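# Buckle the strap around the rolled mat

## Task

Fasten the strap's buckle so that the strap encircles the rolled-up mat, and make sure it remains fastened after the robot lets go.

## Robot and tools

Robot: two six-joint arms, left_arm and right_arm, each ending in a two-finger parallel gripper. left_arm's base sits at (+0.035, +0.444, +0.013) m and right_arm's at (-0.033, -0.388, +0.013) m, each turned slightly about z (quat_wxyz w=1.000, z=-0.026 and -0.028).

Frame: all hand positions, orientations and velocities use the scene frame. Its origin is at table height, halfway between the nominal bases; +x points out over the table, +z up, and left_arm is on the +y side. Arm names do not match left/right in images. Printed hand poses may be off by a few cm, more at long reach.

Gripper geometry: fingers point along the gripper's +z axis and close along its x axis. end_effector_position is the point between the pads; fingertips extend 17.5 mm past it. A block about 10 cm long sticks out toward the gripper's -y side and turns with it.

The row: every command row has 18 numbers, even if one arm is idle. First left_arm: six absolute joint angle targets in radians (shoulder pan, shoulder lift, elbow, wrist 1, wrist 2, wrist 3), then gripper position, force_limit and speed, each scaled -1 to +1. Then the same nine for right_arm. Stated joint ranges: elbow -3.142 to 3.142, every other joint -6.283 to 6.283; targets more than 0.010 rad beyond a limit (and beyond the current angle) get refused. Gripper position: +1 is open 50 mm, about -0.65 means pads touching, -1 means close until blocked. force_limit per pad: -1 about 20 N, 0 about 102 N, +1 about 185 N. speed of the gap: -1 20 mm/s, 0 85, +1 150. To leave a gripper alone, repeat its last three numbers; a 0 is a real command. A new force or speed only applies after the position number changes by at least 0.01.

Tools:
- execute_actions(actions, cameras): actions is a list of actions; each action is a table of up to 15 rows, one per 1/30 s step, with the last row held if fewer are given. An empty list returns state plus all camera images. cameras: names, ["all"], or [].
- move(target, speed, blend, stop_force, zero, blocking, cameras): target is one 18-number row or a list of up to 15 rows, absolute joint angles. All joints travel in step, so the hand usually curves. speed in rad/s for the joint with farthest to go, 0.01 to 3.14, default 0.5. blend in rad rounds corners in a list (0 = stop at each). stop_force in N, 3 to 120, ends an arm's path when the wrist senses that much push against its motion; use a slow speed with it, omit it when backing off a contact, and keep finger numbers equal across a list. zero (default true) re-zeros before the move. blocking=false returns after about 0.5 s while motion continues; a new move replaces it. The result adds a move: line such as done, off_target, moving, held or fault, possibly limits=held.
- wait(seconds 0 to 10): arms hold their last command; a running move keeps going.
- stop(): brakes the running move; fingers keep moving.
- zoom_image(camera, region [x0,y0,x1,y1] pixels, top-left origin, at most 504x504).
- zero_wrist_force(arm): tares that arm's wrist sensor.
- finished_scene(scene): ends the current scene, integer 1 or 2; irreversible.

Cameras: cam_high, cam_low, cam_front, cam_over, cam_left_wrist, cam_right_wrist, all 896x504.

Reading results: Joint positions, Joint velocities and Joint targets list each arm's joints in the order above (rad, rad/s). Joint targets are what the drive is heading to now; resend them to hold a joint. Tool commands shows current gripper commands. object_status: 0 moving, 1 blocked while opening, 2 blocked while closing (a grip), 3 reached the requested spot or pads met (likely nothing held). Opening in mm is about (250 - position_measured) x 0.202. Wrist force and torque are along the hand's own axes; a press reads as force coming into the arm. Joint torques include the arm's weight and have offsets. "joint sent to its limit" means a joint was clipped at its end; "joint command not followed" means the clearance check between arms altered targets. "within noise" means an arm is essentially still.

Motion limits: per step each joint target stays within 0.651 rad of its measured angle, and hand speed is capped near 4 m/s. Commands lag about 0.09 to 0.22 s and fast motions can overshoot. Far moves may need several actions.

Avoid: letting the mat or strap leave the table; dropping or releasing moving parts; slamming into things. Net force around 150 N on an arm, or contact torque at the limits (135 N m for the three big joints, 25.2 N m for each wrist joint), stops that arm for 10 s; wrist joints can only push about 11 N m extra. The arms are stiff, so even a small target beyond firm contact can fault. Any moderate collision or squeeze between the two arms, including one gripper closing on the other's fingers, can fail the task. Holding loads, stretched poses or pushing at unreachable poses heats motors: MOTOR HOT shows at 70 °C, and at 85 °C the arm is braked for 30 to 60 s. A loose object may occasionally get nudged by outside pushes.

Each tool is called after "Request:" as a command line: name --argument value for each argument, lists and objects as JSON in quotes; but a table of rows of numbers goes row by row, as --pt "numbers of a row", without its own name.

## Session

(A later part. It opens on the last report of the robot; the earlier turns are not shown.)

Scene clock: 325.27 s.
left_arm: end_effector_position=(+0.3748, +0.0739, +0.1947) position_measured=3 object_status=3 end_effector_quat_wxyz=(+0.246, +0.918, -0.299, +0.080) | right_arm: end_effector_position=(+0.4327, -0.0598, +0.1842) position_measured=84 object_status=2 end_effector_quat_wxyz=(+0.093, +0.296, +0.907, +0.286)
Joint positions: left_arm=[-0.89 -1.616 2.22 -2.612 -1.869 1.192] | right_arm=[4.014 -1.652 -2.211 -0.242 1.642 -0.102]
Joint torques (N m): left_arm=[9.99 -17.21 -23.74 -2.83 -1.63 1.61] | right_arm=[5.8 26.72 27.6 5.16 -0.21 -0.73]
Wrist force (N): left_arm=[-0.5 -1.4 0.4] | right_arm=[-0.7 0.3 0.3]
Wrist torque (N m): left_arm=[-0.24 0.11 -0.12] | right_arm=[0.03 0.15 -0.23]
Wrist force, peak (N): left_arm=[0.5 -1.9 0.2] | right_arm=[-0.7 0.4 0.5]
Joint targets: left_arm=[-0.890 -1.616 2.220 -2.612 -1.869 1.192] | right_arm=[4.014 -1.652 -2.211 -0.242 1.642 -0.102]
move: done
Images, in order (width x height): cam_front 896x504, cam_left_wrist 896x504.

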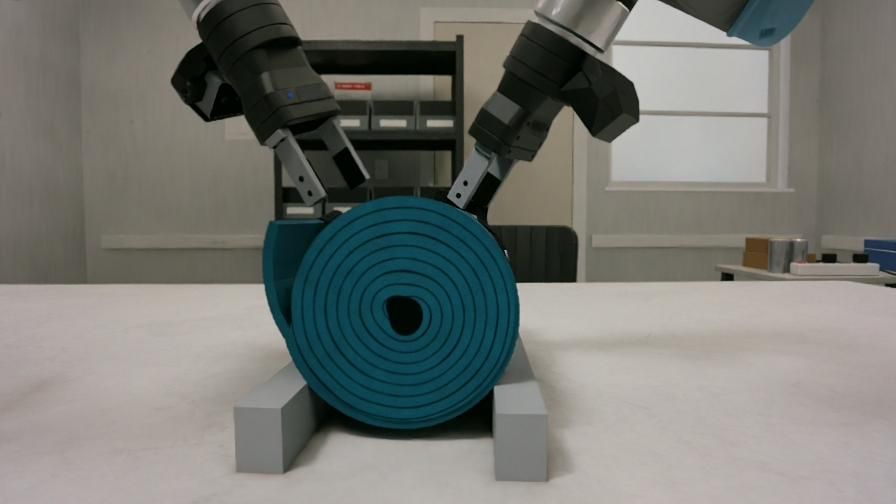

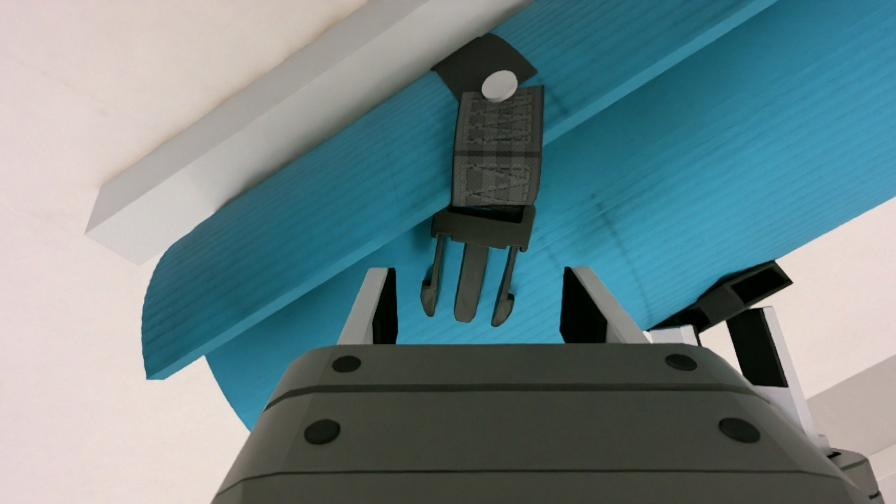

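Request:
move --target '[-0.8853,-1.5324,2.2319,-2.7058,-1.8713,1.3164,1,-0.7,-0.9,4.0143,-1.652,-2.2114,-0.242,1.642,-0.102,-1,-0.7,-1]' --speed 0.05 --stop_force 15 --cameras '["cam_left_wrist","cam_front"]'

Request:
zoom_image --camera "cam_left_wrist" --region '[340, 150, 640, 350]'

Request:
zoom_image --camera "cam_front" --region '[260, 130, 500, 270]'

Scene clock: 342.13 s.
left_arm: end_effector_position=(+0.3793, +0.0693, +0.1802) position_measured=3 object_status=3 end_effector_quat_wxyz=(+0.244, +0.909, -0.326, +0.087) | right_arm: end_effector_position=(+0.4327, -0.0598, +0.1842) position_measured=84 object_status=2 end_effector_quat_wxyz=(+0.093, +0.296, +0.907, +0.286)
Joint positions: left_arm=[-0.888 -1.575 2.226 -2.658 -1.87 1.253] | right_arm=[4.014 -1.652 -2.211 -0.242 1.642 -0.102]
Joint torques (N m): left_arm=[-4.39 -24.33 -22.84 -0.74 2.63 1.78] | right_arm=[5.62 25.6 27.25 5.16 0.67 -0.64]
Wrist force (N): left_arm=[1.7 5.0 -12.7] | right_arm=[-0.5 0.2 0.2]
Wrist torque (N m): left_arm=[-0.11 -0.32 -0.17] | right_arm=[0.01 0.12 -0.23]
Wrist force, peak (N): left_arm=[1.0 7.9 -16.8] | right_arm=[-0.8 0.4 0.5]
Joint targets: left_arm=[-0.888 -1.575 2.226 -2.658 -1.870 1.253] | right_arm=[4.014 -1.652 -2.211 -0.242 1.642 -0.102]
move: contact (left_arm); left_arm: the wrist 3 is farthest, 0.063 rad from its target
Images, in order (width x height): cam_front 896x504, cam_left_wrist 896x504.

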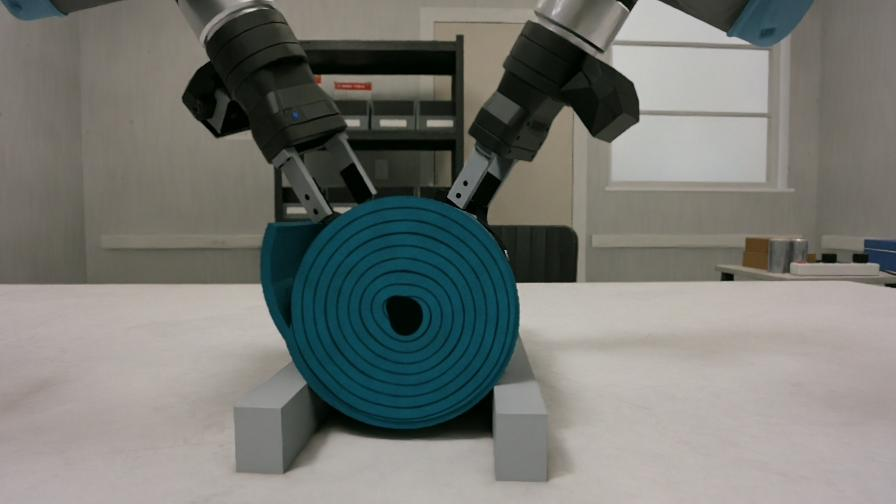

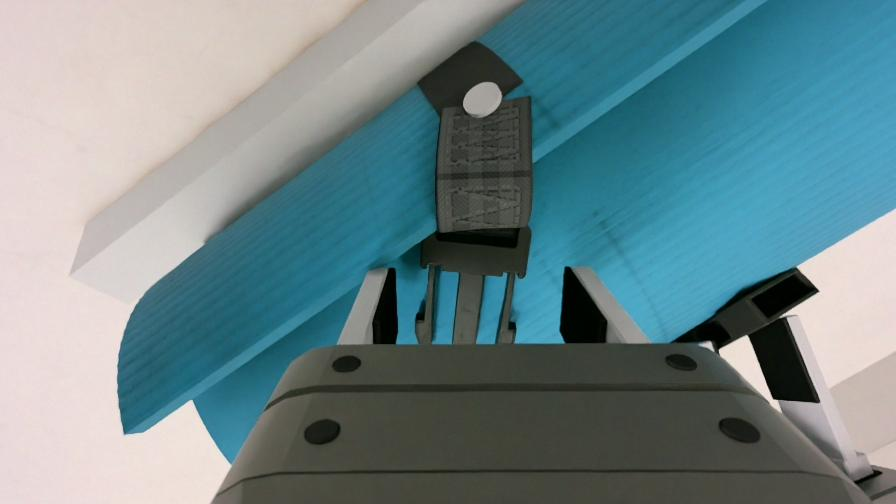

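Scaled by 1.680.

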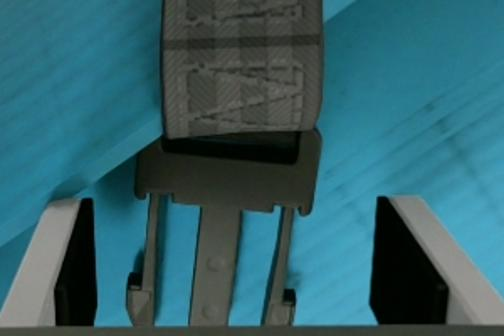

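Scaled by 2.100.

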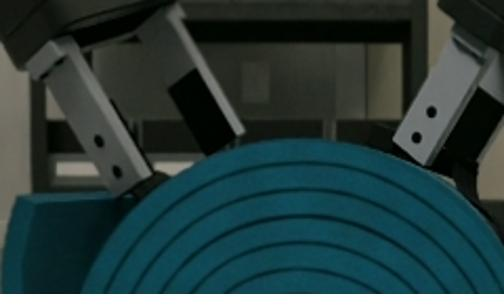

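Request:
move --target '[-0.8919,-1.5954,2.2199,-2.6326,-1.8686,1.3102,0.7,-0.7,-0.9,4.0143,-1.652,-2.2114,-0.242,1.642,-0.102,-1,-0.7,-1]' --speed 0.3

Request:
move --target '[-0.9091,-1.5385,2.2313,-2.7058,-1.8612,1.2937,0.7,-0.7,-0.9,4.0143,-1.652,-2.2114,-0.242,1.642,-0.102,-1,-0.7,-1]' --speed 0.05 --stop_force 25 --cameras '["cam_left_wrist","cam_front"]'

Request:
zoom_image --camera "cam_left_wrist" --region '[340, 150, 640, 350]'

Request:
zoom_image --camera "cam_front" --region '[260, 130, 500, 270]'

Scene clock: 361.47 s.
left_arm: end_effector_position=(+0.3767, +0.0699, +0.1887) position_measured=48 object_status=3 end_effector_quat_wxyz=(+0.241, +0.899, -0.354, +0.095) end_effector_velocity=(+0.000, -0.001, +0.000) end_effector_angular_velocity=(-0.001, +0.000, +0.005) | right_arm: end_effector_position=(+0.4327, -0.0598, +0.1842) position_measured=84 object_status=2 end_effector_quat_wxyz=(+0.093, +0.296, +0.907, +0.286)
Joint positions: left_arm=[-0.892 -1.596 2.22 -2.632 -1.869 1.31] | right_arm=[4.014 -1.652 -2.211 -0.242 1.642 -0.102]
Joint velocities: left_arm=[-0.001 0.001 -0.001 -0.002 0.002 -0.005] | right_arm=[within noise]
Joint torques (N m): left_arm=[-2.05 -14.3 -19.79 -6.3 0.74 -2.83] | right_arm=[6.26 24.67 26.87 5.2 1.31 -0.75]
Wrist force (N): left_arm=[-0.5 -1.6 0.2] | right_arm=[-0.6 0.2 0.4]
Wrist torque (N m): left_arm=[-0.26 0.11 -0.07] | right_arm=[0.01 0.15 -0.23]
Wrist force, peak (N): left_arm=[1.6 5.1 -13.0] | right_arm=[-0.9 0.3 0.3]
Joint targets: left_arm=[-0.892 -1.595 2.220 -2.633 -1.869 1.310] | right_arm=[4.014 -1.652 -2.211 -0.242 1.642 -0.102]
move: done

Scene clock: 364.07 s.
left_arm: end_effector_position=(+0.3768, +0.0579, +0.1678) position_measured=48 object_status=3 end_effector_quat_wxyz=(+0.241, +0.899, -0.354, +0.095) | right_arm: end_effector_position=(+0.4327, -0.0598, +0.1842) position_measured=84 object_status=2 end_effector_quat_wxyz=(+0.093, +0.296, +0.907, +0.286)
Joint positions: left_arm=[-0.909 -1.538 2.231 -2.706 -1.861 1.294] | right_arm=[4.014 -1.652 -2.211 -0.242 1.642 -0.102]
Joint torques (N m): left_arm=[7.98 -33.38 -26.05 -1.35 -2.05 2.31] | right_arm=[6.62 24.33 26.99 5.11 1.8 -0.66]
Wrist force (N): left_arm=[-0.1 -1.4 0.2] | right_arm=[-0.7 0.2 0.2]
Wrist torque (N m): left_arm=[-0.23 0.05 0.00] | right_arm=[0.01 0.16 -0.23]
Wrist force, peak (N): left_arm=[0.0 -1.7 0.5] | right_arm=[-0.8 0.2 0.3]
Joint targets: left_arm=[-0.909 -1.539 2.231 -2.706 -1.861 1.294] | right_arm=[4.014 -1.652 -2.211 -0.242 1.642 -0.102]
move: done
Images, in order (width x height): cam_front 896x504, cam_left_wrist 896x504.

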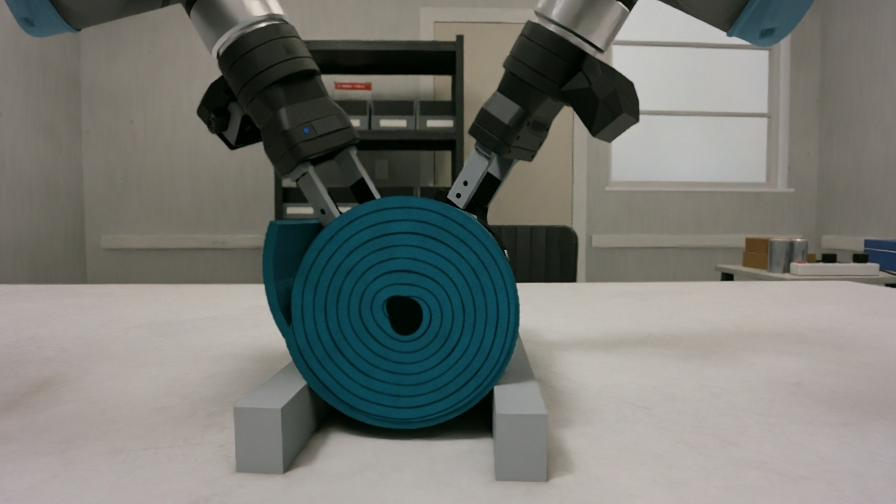

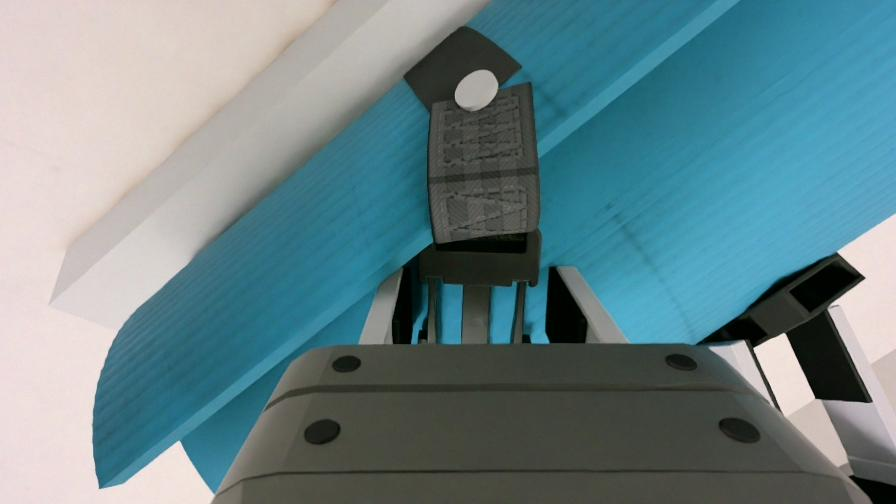

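Scaled by 1.680.

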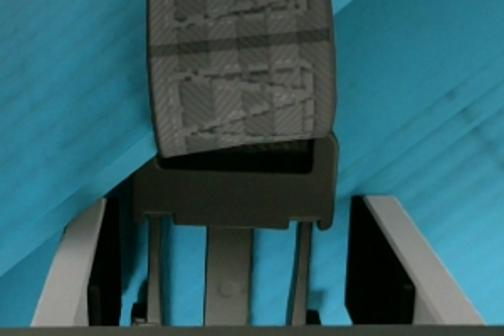

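Scaled by 2.100.

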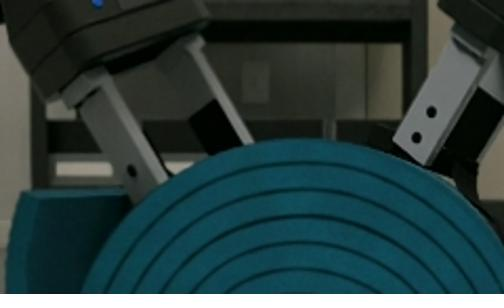

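Request:
move --target '[-0.9091,-1.5385,2.2313,-2.7058,-1.8612,1.2937,-1,-0.7,-1,4.0143,-1.652,-2.2114,-0.242,1.642,-0.102,-1,-0.7,-1]' --cameras '["cam_left_wrist","cam_right_wrist","cam_front"]'

Request:
zoom_image --camera "cam_left_wrist" --region '[340, 150, 640, 350]'

Scene clock: 368.67 s.
left_arm: end_effector_position=(+0.3768, +0.0579, +0.1678) position_measured=87 object_status=2 end_effector_quat_wxyz=(+0.241, +0.899, -0.354, +0.095) | right_arm: end_effector_position=(+0.4327, -0.0598, +0.1842) position_measured=84 object_status=2 end_effector_quat_wxyz=(+0.093, +0.296, +0.907, +0.286)
Joint positions: left_arm=[-0.909 -1.539 2.231 -2.706 -1.861 1.294] | right_arm=[4.014 -1.652 -2.211 -0.242 1.642 -0.102]
Joint torques (N m): left_arm=[7.94 -31.74 -26.5 -1.41 -2.01 2.19] | right_arm=[5.72 23.38 27.23 5.08 2.11 -0.69]
Wrist force (N): left_arm=[-0.3 -1.3 0.0] | right_arm=[-0.6 0.1 0.4]
Wrist torque (N m): left_arm=[-0.22 0.10 0.00] | right_arm=[0.00 0.14 -0.23]
Wrist force, peak (N): left_arm=[-0.2 -1.6 0.3] | right_arm=[-0.7 0.2 0.5]
Joint targets: left_arm=[-0.909 -1.539 2.231 -2.706 -1.861 1.294] | right_arm=[4.014 -1.652 -2.211 -0.242 1.642 -0.102]
move: done
Images, in order (width x height): cam_front 896x504, cam_left_wrist 896x504, cam_right_wrist 896x504.

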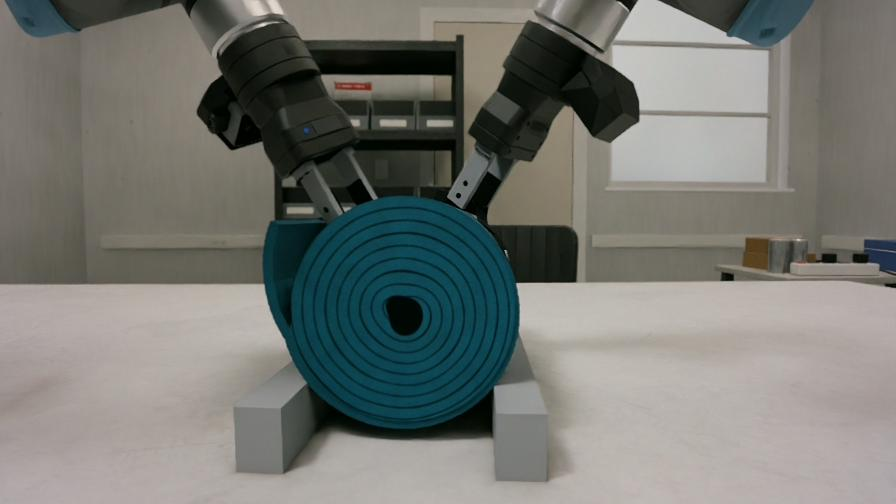

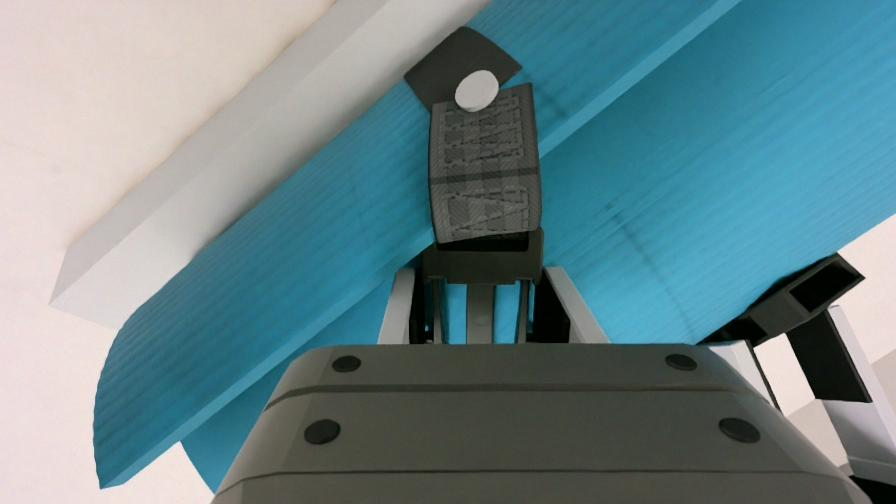

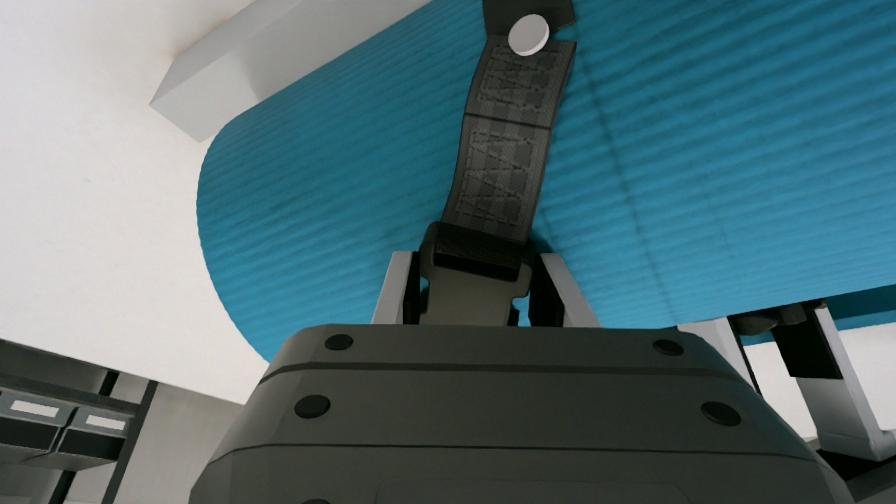

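Scaled by 1.680.

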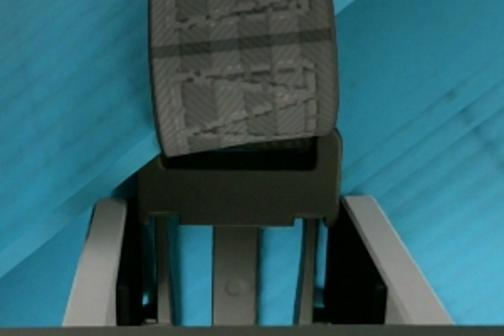

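Request:
move --target '[-0.8962,-1.5812,2.2228,-2.6509,-1.8668,1.3061,-1,-0.7,-1,4.0143,-1.652,-2.2114,-0.242,1.642,-0.102,-1,-0.7,-1]' --speed 0.1 --cameras '["cam_left_wrist","cam_front"]'

Request:
zoom_image --camera "cam_front" --region '[260, 130, 500, 270]'

Scene clock: 382.10 s.
left_arm: end_effector_position=(+0.3769, +0.0669, +0.1835) position_measured=87 object_status=2 end_effector_quat_wxyz=(+0.241, +0.899, -0.354, +0.095) end_effector_velocity=(+0.001, -0.001, +0.000) end_effector_angular_velocity=(-0.002, -0.003, +0.000) | right_arm: end_effector_position=(+0.4327, -0.0598, +0.1842) position_measured=84 object_status=2 end_effector_quat_wxyz=(+0.093, +0.296, +0.907, +0.286)
Joint positions: left_arm=[-0.896 -1.581 2.223 -2.651 -1.867 1.306] | right_arm=[4.014 -1.652 -2.211 -0.242 1.642 -0.102]
Joint velocities: left_arm=[-0.001 0.002 -0.001 -0.005 0.001 0] | right_arm=[within noise]
Joint torques (N m): left_arm=[-5.43 -14.62 -18.23 -6.25 -0.63 -0.58] | right_arm=[6.05 21.95 27.6 5.08 2.1 -0.61]
Wrist force (N): left_arm=[-0.2 -1.2 0.4] | right_arm=[-0.7 0.2 0.0]
Wrist torque (N m): left_arm=[-0.24 0.07 -0.13] | right_arm=[0.01 0.15 -0.23]
Wrist force, peak (N): left_arm=[-0.3 -1.5 1.1] | right_arm=[-0.7 0.3 0.5]
Joint targets: left_arm=[-0.896 -1.581 2.223 -2.651 -1.867 1.306] | right_arm=[4.014 -1.652 -2.211 -0.242 1.642 -0.102]
move: done
Images, in order (width x height): cam_front 896x504, cam_left_wrist 896x504.

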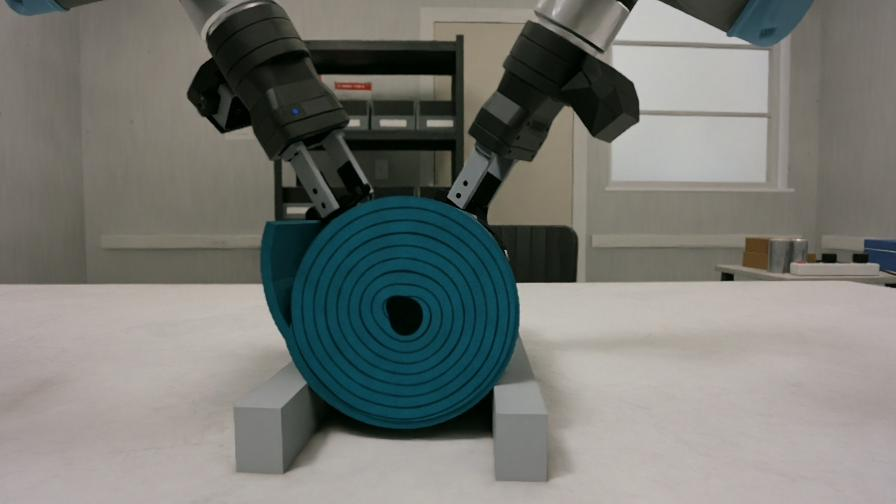

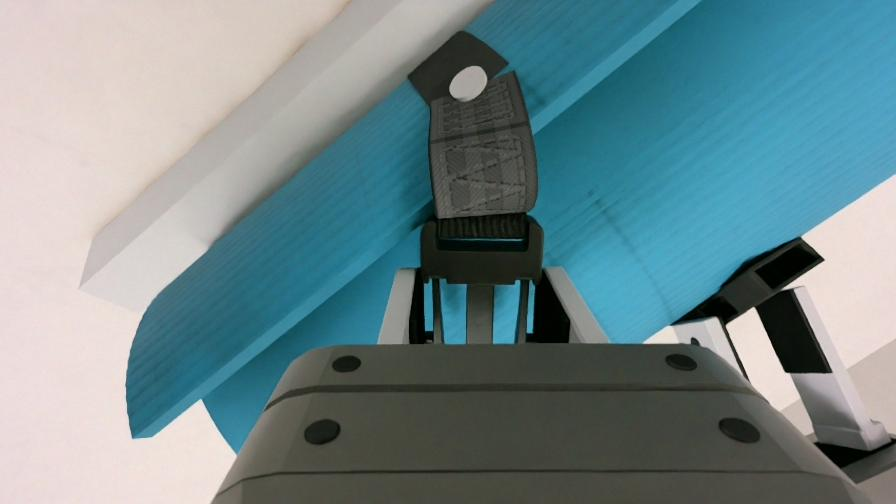

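Scaled by 2.100.

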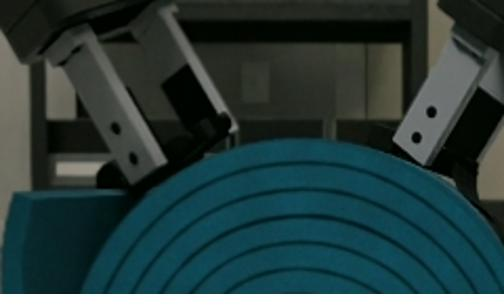

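Request:
move --target '[-0.8962,-1.5812,2.2228,-2.6509,-1.8668,1.3061,0.7,-0.7,-1,4.0143,-1.652,-2.2114,-0.242,1.642,-0.102,-1,-0.7,-1]'

Request:
wait --seconds 1 --cameras '["cam_left_wrist","cam_front"]'

Request:
zoom_image --camera "cam_front" --region '[260, 130, 500, 270]'

Request:
zoom_image --camera "cam_left_wrist" --region '[340, 150, 640, 350]'

Scene clock: 386.93 s.
left_arm: end_effector_position=(+0.3768, +0.0668, +0.1834) position_measured=48 object_status=3 end_effector_quat_wxyz=(+0.241, +0.899, -0.354, +0.095) | right_arm: end_effector_position=(+0.4327, -0.0598, +0.1842) position_measured=84 object_status=2 end_effector_quat_wxyz=(+0.093, +0.296, +0.907, +0.286)
Joint positions: left_arm=[-0.896 -1.581 2.223 -2.651 -1.867 1.306] | right_arm=[4.014 -1.652 -2.211 -0.242 1.642 -0.102]
Joint torques (N m): left_arm=[-7.21 -15.14 -14.77 -5.65 1.07 -2.31] | right_arm=[5.98 21.02 27.46 5.11 2.08 -0.6]
Wrist force (N): left_arm=[-0.4 -1.2 0.0] | right_arm=[-0.5 0.4 0.2]
Wrist torque (N m): left_arm=[-0.21 0.09 -0.13] | right_arm=[0.04 0.12 -0.23]
Wrist force, peak (N): left_arm=[-0.5 -1.6 0.4] | right_arm=[-0.7 0.3 0.3]
Joint targets: left_arm=[-0.896 -1.581 2.223 -2.651 -1.867 1.306] | right_arm=[4.014 -1.652 -2.211 -0.242 1.642 -0.102]
move: done

Scene clock: 387.93 s.
left_arm: end_effector_position=(+0.3768, +0.0668, +0.1834) position_measured=48 object_status=3 end_effector_quat_wxyz=(+0.241, +0.899, -0.354, +0.095) | right_arm: end_effector_position=(+0.4327, -0.0598, +0.1842) position_measured=84 object_status=2 end_effector_quat_wxyz=(+0.093, +0.296, +0.907, +0.286)
Joint positions: left_arm=[-0.896 -1.581 2.223 -2.651 -1.867 1.306] | right_arm=[4.014 -1.652 -2.211 -0.242 1.642 -0.102]
Joint torques (N m): left_arm=[-6.94 -14.8 -16.08 -5.46 0.76 -2.48] | right_arm=[6.03 21.06 27.38 5.12 2.07 -0.6]
Wrist force (N): left_arm=[-0.4 -1.4 0.4] | right_arm=[-0.6 0.3 0.3]
Wrist torque (N m): left_arm=[-0.24 0.09 -0.13] | right_arm=[0.03 0.15 -0.23]
Wrist force, peak (N): left_arm=[-0.2 -1.6 0.1] | right_arm=[-0.8 0.3 0.5]
Joint targets: left_arm=[-0.896 -1.581 2.223 -2.651 -1.867 1.306] | right_arm=[4.014 -1.652 -2.211 -0.242 1.642 -0.102]
Tool commands: left_gripper/position=+0.7 left_gripper/force_limit=-0.7 left_gripper/speed=-1.0 right_gripper/position=-1.0 right_gripper/force_limit=-0.7 right_gripper/speed=-1.0
wait: 1.00 s; at rest by 0.17 s
Images, in order (width x height): cam_front 896x504, cam_left_wrist 896x504.

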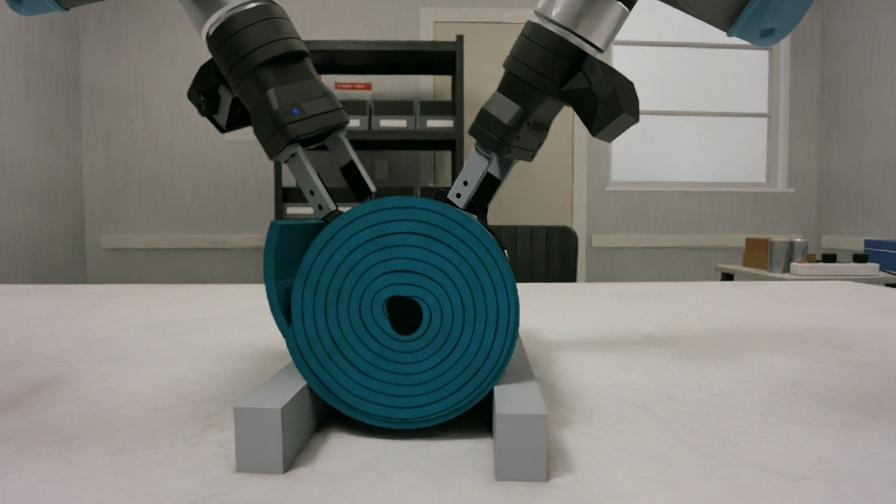

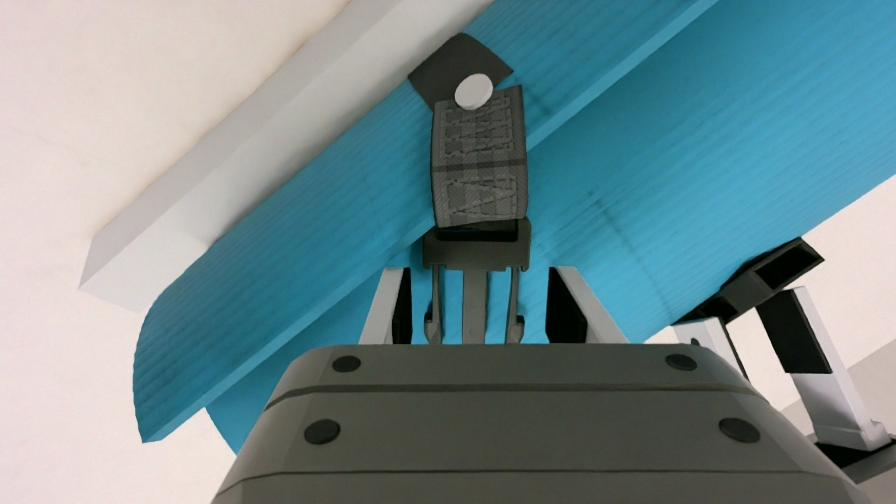

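Scaled by 2.100.

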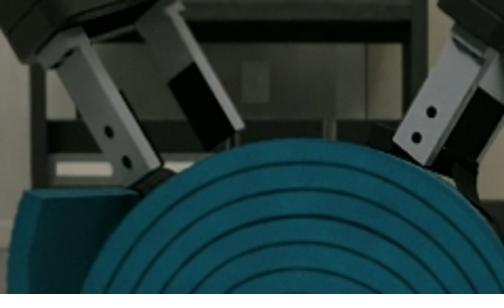

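Scaled by 1.680.

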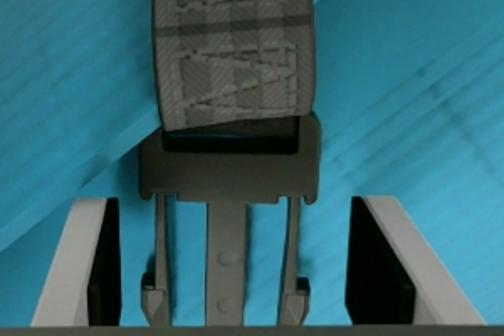

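Request:
move --target '[-0.9091,-1.5385,2.2313,-2.7058,-1.8612,1.2937,0.7,-0.7,-1,4.0143,-1.652,-2.2114,-0.242,1.642,-0.102,-1,-0.7,-1]' --speed 0.15

Request:
move --pt "-0.9091 -1.5385 2.2313 -2.7058 -1.8612 1.2937 -1 -0.7 -1 4.0143 -1.652 -2.2114 -0.242 1.642 -0.102 -1 -0.7 -1" --pt "-0.8645 -1.4966 2.1432 -2.6470 -1.88 0.6863 -1 -0.7 -1 4.0143 -1.652 -2.2114 -0.242 1.642 -0.102 -1 -0.7 -1" --speed 0.2 --cameras '["cam_left_wrist","cam_front","cam_over","cam_right_wrist"]'

Request:
zoom_image --camera "cam_over" --region '[250, 90, 510, 270]'

Scene clock: 404.00 s.
left_arm: end_effector_position=(+0.3768, +0.0579, +0.1677) position_measured=48 object_status=3 end_effector_quat_wxyz=(+0.241, +0.899, -0.354, +0.095) end_effector_velocity=(+0.001, +0.001, +0.001) end_effector_angular_velocity=(+0.001, -0.001, +0.002) | right_arm: end_effector_position=(+0.4327, -0.0598, +0.1842) position_measured=84 object_status=2 end_effector_quat_wxyz=(+0.093, +0.296, +0.907, +0.286)
Joint positions: left_arm=[-0.909 -1.538 2.231 -2.706 -1.861 1.293] | right_arm=[4.014 -1.652 -2.211 -0.242 1.642 -0.102]
Joint velocities: left_arm=[0.001 -0.004 -0.001 0.005 0.001 0] | right_arm=[within noise]
Joint torques (N m): left_arm=[7.15 -32.85 -25.96 -1.36 -0.52 1.3] | right_arm=[5.85 19.8 27.1 5.1 2.09 -0.6]
Wrist force (N): left_arm=[-0.5 -1.5 0.2] | right_arm=[-0.6 0.3 0.4]
Wrist torque (N m): left_arm=[-0.25 0.11 0.00] | right_arm=[0.03 0.14 -0.22]
Wrist force, peak (N): left_arm=[-0.6 -1.6 -1.3] | right_arm=[-0.8 0.3 0.3]
Joint targets: left_arm=[-0.909 -1.539 2.231 -2.706 -1.861 1.294] | right_arm=[4.014 -1.652 -2.211 -0.242 1.642 -0.102]
move: done

Scene clock: 408.07 s.
left_arm: end_effector_position=(+0.4060, +0.0499, +0.1799) position_measured=86 object_status=2 end_effector_quat_wxyz=(+0.258, +0.965, -0.048, +0.013) | right_arm: end_effector_position=(+0.4327, -0.0598, +0.1842) position_measured=84 object_status=2 end_effector_quat_wxyz=(+0.093, +0.296, +0.907, +0.286)
Joint positions: left_arm=[-0.864 -1.497 2.143 -2.647 -1.88 0.686] | right_arm=[4.014 -1.652 -2.211 -0.242 1.642 -0.102]
Joint torques (N m): left_arm=[-4.22 -28.54 -14.21 -5.15 -0.9 1.74] | right_arm=[5.88 19.27 26.69 5.12 2.05 -0.55]
Wrist force (N): left_arm=[-0.5 -1.7 0.8] | right_arm=[-0.6 0.2 0.1]
Wrist torque (N m): left_arm=[-0.24 0.11 -0.17] | right_arm=[0.01 0.14 -0.23]
Wrist force, peak (N): left_arm=[-0.4 -1.8 0.8] | right_arm=[-0.8 0.3 0.4]
Joint targets: left_arm=[-0.865 -1.497 2.143 -2.647 -1.880 0.686] | right_arm=[4.014 -1.652 -2.211 -0.242 1.642 -0.102]
move: done
Images, in order (width x height): cam_front 896x504, cam_over 896x504, cam_left_wrist 896x504, cam_right_wrist 896x504.

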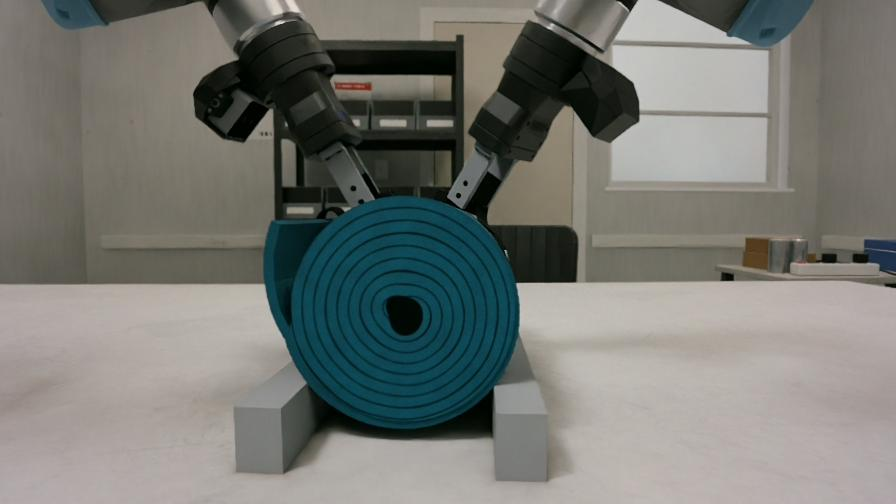

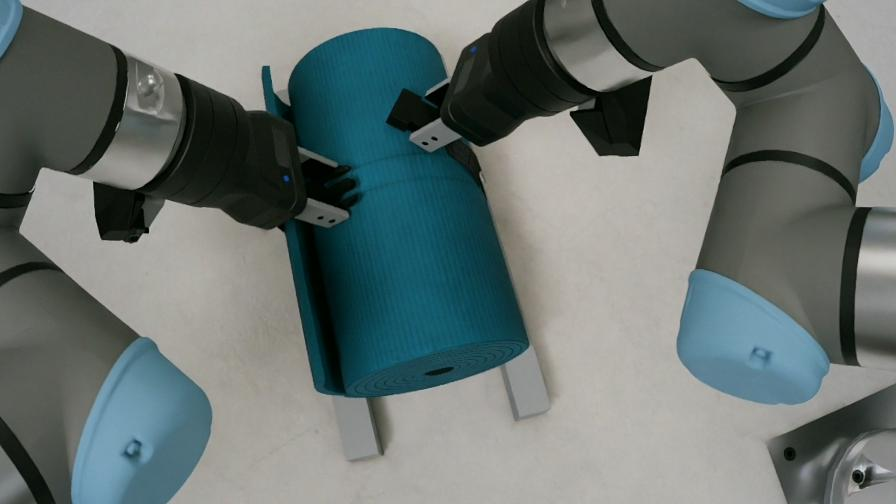

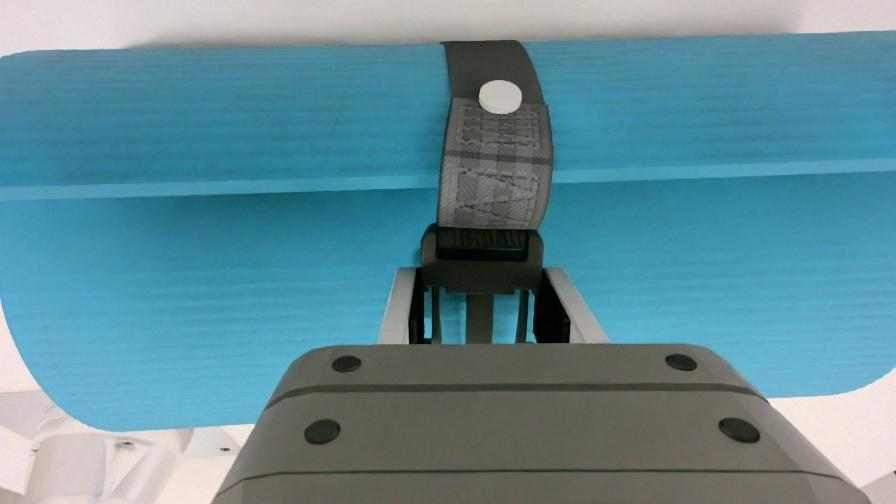

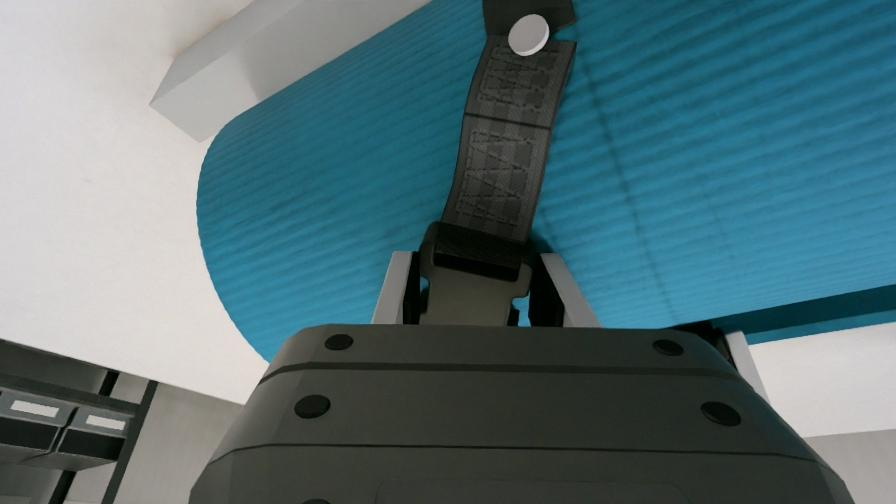

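Scaled by 1.938.

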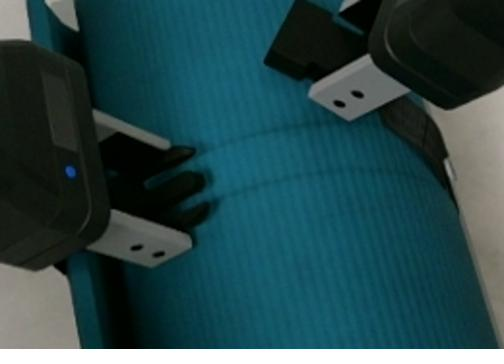

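Request:
move --target '[-0.8645,-1.4966,2.1432,-2.6470,-1.88,0.6863,0.7,-0.7,-1,4.0143,-1.652,-2.2114,-0.242,1.642,-0.102,-1,-0.7,-1]'

Request:
move --target '[-0.8541,-1.4875,2.1622,-2.6720,-1.8843,0.6961,0.7,-0.7,-1,4.0143,-1.652,-2.2114,-0.242,1.642,-0.102,-1,-0.7,-1]' --speed 0.05 --stop_force 12 --cameras '["cam_left_wrist","cam_front","cam_over"]'

Request:
zoom_image --camera "cam_left_wrist" --region '[340, 150, 640, 350]'

Request:
zoom_image --camera "cam_front" --region '[260, 130, 500, 270]'

Scene clock: 419.03 s.
left_arm: end_effector_position=(+0.4059, +0.0499, +0.1799) position_measured=48 object_status=0 end_effector_quat_wxyz=(+0.259, +0.965, -0.048, +0.013) | right_arm: end_effector_position=(+0.4327, -0.0598, +0.1842) position_measured=84 object_status=2 end_effector_quat_wxyz=(+0.093, +0.296, +0.907, +0.286)
Joint positions: left_arm=[-0.865 -1.497 2.143 -2.647 -1.88 0.686] | right_arm=[4.014 -1.652 -2.211 -0.242 1.642 -0.102]
Joint torques (N m): left_arm=[-7.54 -33.88 -15.19 -6 1.11 -2.26] | right_arm=[6.25 18.15 27.21 5.08 2.11 -0.56]
Wrist force (N): left_arm=[-0.4 -1.8 0.7] | right_arm=[-0.6 0.3 0.4]
Wrist torque (N m): left_arm=[-0.25 0.10 -0.17] | right_arm=[0.02 0.13 -0.23]
Wrist force, peak (N): left_arm=[-0.5 -1.8 0.8] | right_arm=[-0.8 0.3 0.4]
Joint targets: left_arm=[-0.865 -1.497 2.143 -2.647 -1.880 0.686] | right_arm=[4.014 -1.652 -2.211 -0.242 1.642 -0.102]
move: done

Scene clock: 420.57 s.
left_arm: end_effector_position=(+0.4069, +0.0560, +0.1706) position_measured=48 object_status=3 end_effector_quat_wxyz=(+0.258, +0.965, -0.048, +0.013) | right_arm: end_effector_position=(+0.4327, -0.0598, +0.1842) position_measured=84 object_status=2 end_effector_quat_wxyz=(+0.093, +0.296, +0.907, +0.286)
Joint positions: left_arm=[-0.854 -1.487 2.162 -2.672 -1.884 0.696] | right_arm=[4.014 -1.652 -2.211 -0.242 1.642 -0.102]
Joint torques (N m): left_arm=[-7.65 -34.95 -27.69 -1.23 1.39 -2.75] | right_arm=[6.11 17.97 27.49 5.09 2.08 -0.56]
Wrist force (N): left_arm=[-0.4 -1.5 0.5] | right_arm=[-0.6 0.2 0.3]
Wrist torque (N m): left_arm=[-0.21 0.10 -0.17] | right_arm=[0.02 0.14 -0.23]
Wrist force, peak (N): left_arm=[-0.5 -2.0 0.9] | right_arm=[-0.8 0.2 0.3]
Joint targets: left_arm=[-0.854 -1.488 2.162 -2.672 -1.884 0.696] | right_arm=[4.014 -1.652 -2.211 -0.242 1.642 -0.102]
move: done
Images, in order (width x height): cam_front 896x504, cam_over 896x504, cam_left_wrist 896x504.

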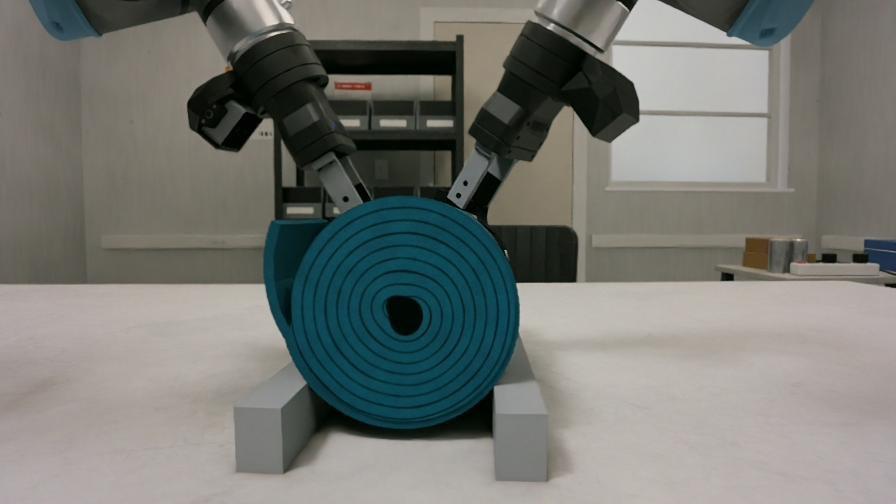

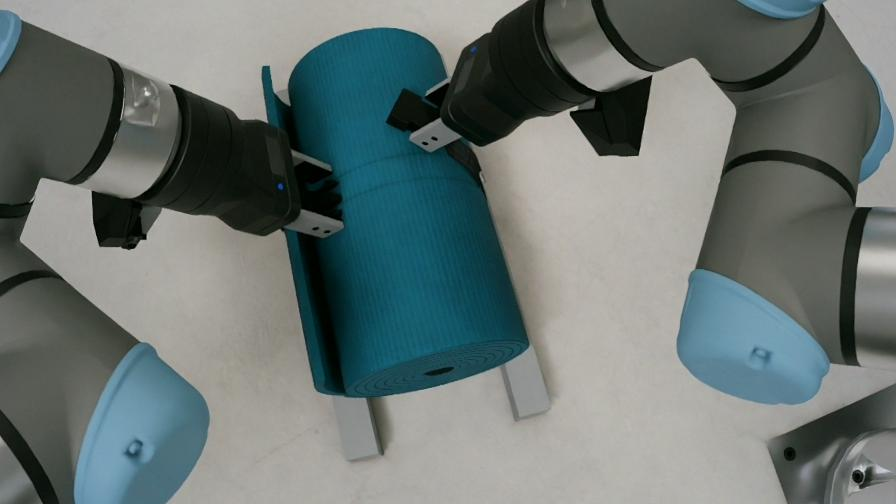

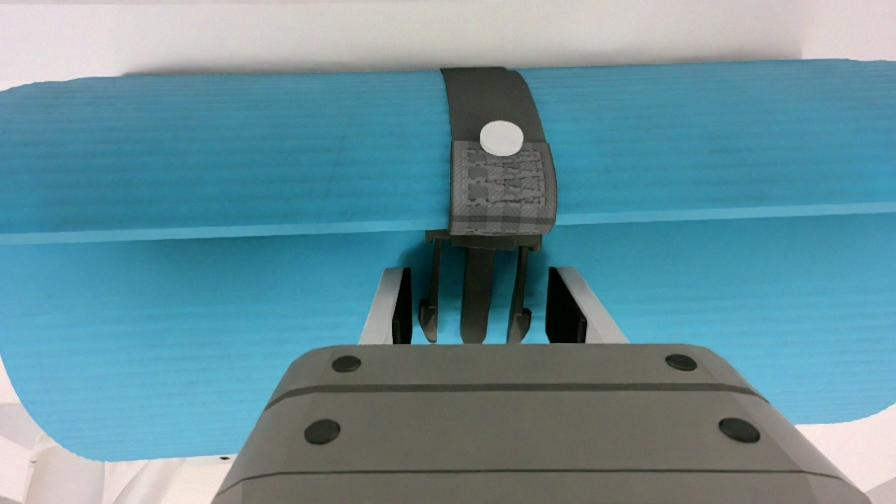

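Scaled by 1.680.

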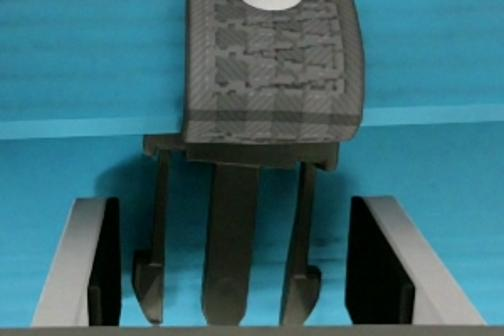

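Scaled by 2.100.

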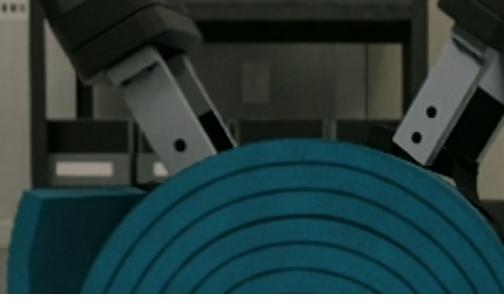

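Request:
move --target '[-0.8427,-1.4885,2.1757,-2.6811,-1.889,0.7073,0.7,-0.7,-1,4.0143,-1.652,-2.2114,-0.242,1.642,-0.102,-1,-0.7,-1]' --speed 0.05 --stop_force 15 --cameras '["cam_left_wrist","cam_over"]'

Request:
zoom_image --camera "cam_left_wrist" --region '[340, 150, 640, 350]'

Request:
zoom_image --camera "cam_over" --region '[250, 90, 510, 270]'

Scene clock: 434.53 s.
left_arm: end_effector_position=(+0.4077, +0.0629, +0.1665) position_measured=48 object_status=3 end_effector_quat_wxyz=(+0.258, +0.965, -0.048, +0.013) | right_arm: end_effector_position=(+0.4327, -0.0598, +0.1842) position_measured=84 object_status=2 end_effector_quat_wxyz=(+0.093, +0.296, +0.907, +0.286)
Joint positions: left_arm=[-0.843 -1.489 2.176 -2.681 -1.889 0.707] | right_arm=[4.014 -1.652 -2.211 -0.242 1.642 -0.102]
Joint torques (N m): left_arm=[-7.85 -30.8 -27.95 -1.21 1.1 -2.65] | right_arm=[5.36 16.47 27.4 5.05 2.01 -0.54]
Wrist force (N): left_arm=[-0.4 -1.7 0.6] | right_arm=[-0.6 0.1 0.1]
Wrist torque (N m): left_arm=[-0.24 0.10 -0.16] | right_arm=[-0.01 0.13 -0.23]
Wrist force, peak (N): left_arm=[-0.6 -2.0 0.7] | right_arm=[-0.8 0.3 0.4]
Joint targets: left_arm=[-0.843 -1.488 2.176 -2.681 -1.889 0.707] | right_arm=[4.014 -1.652 -2.211 -0.242 1.642 -0.102]
move: done
Images, in order (width x height): cam_over 896x504, cam_left_wrist 896x504.

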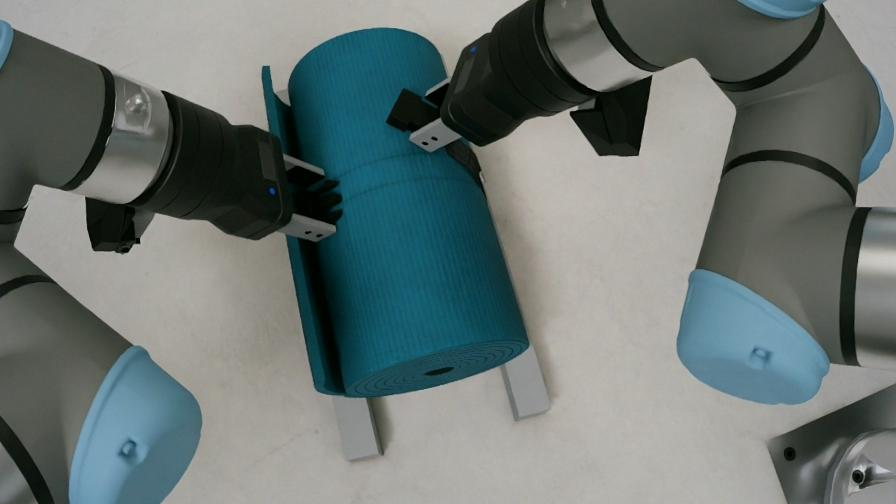

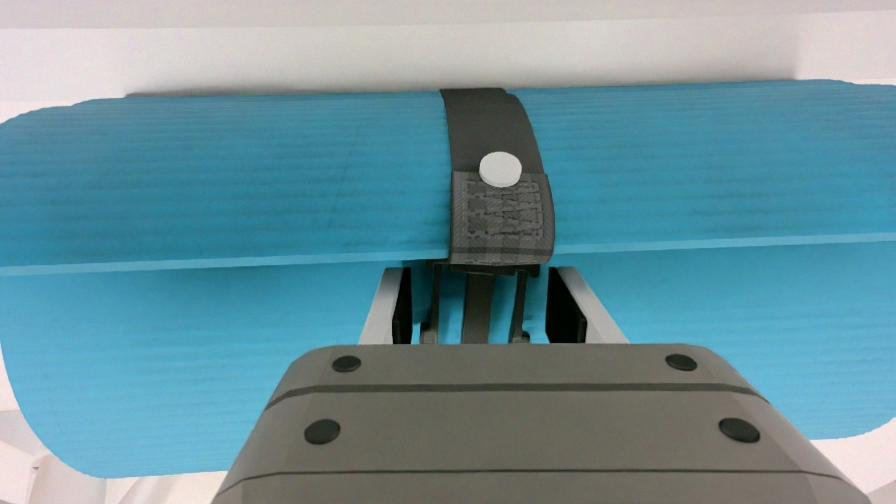

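Scaled by 1.680.

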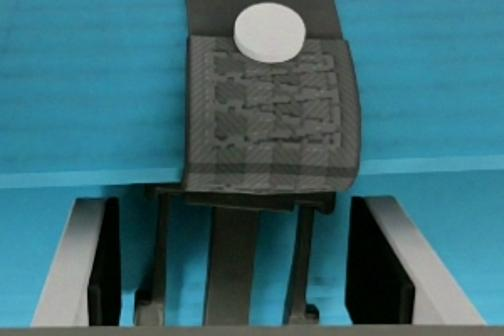

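Scaled by 1.938.

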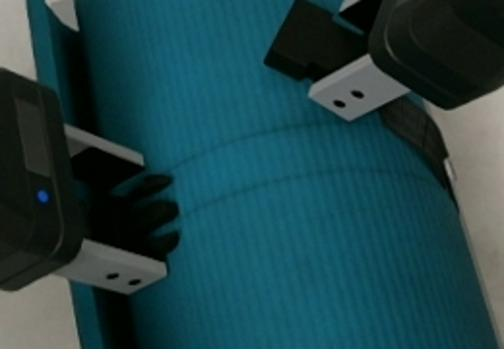

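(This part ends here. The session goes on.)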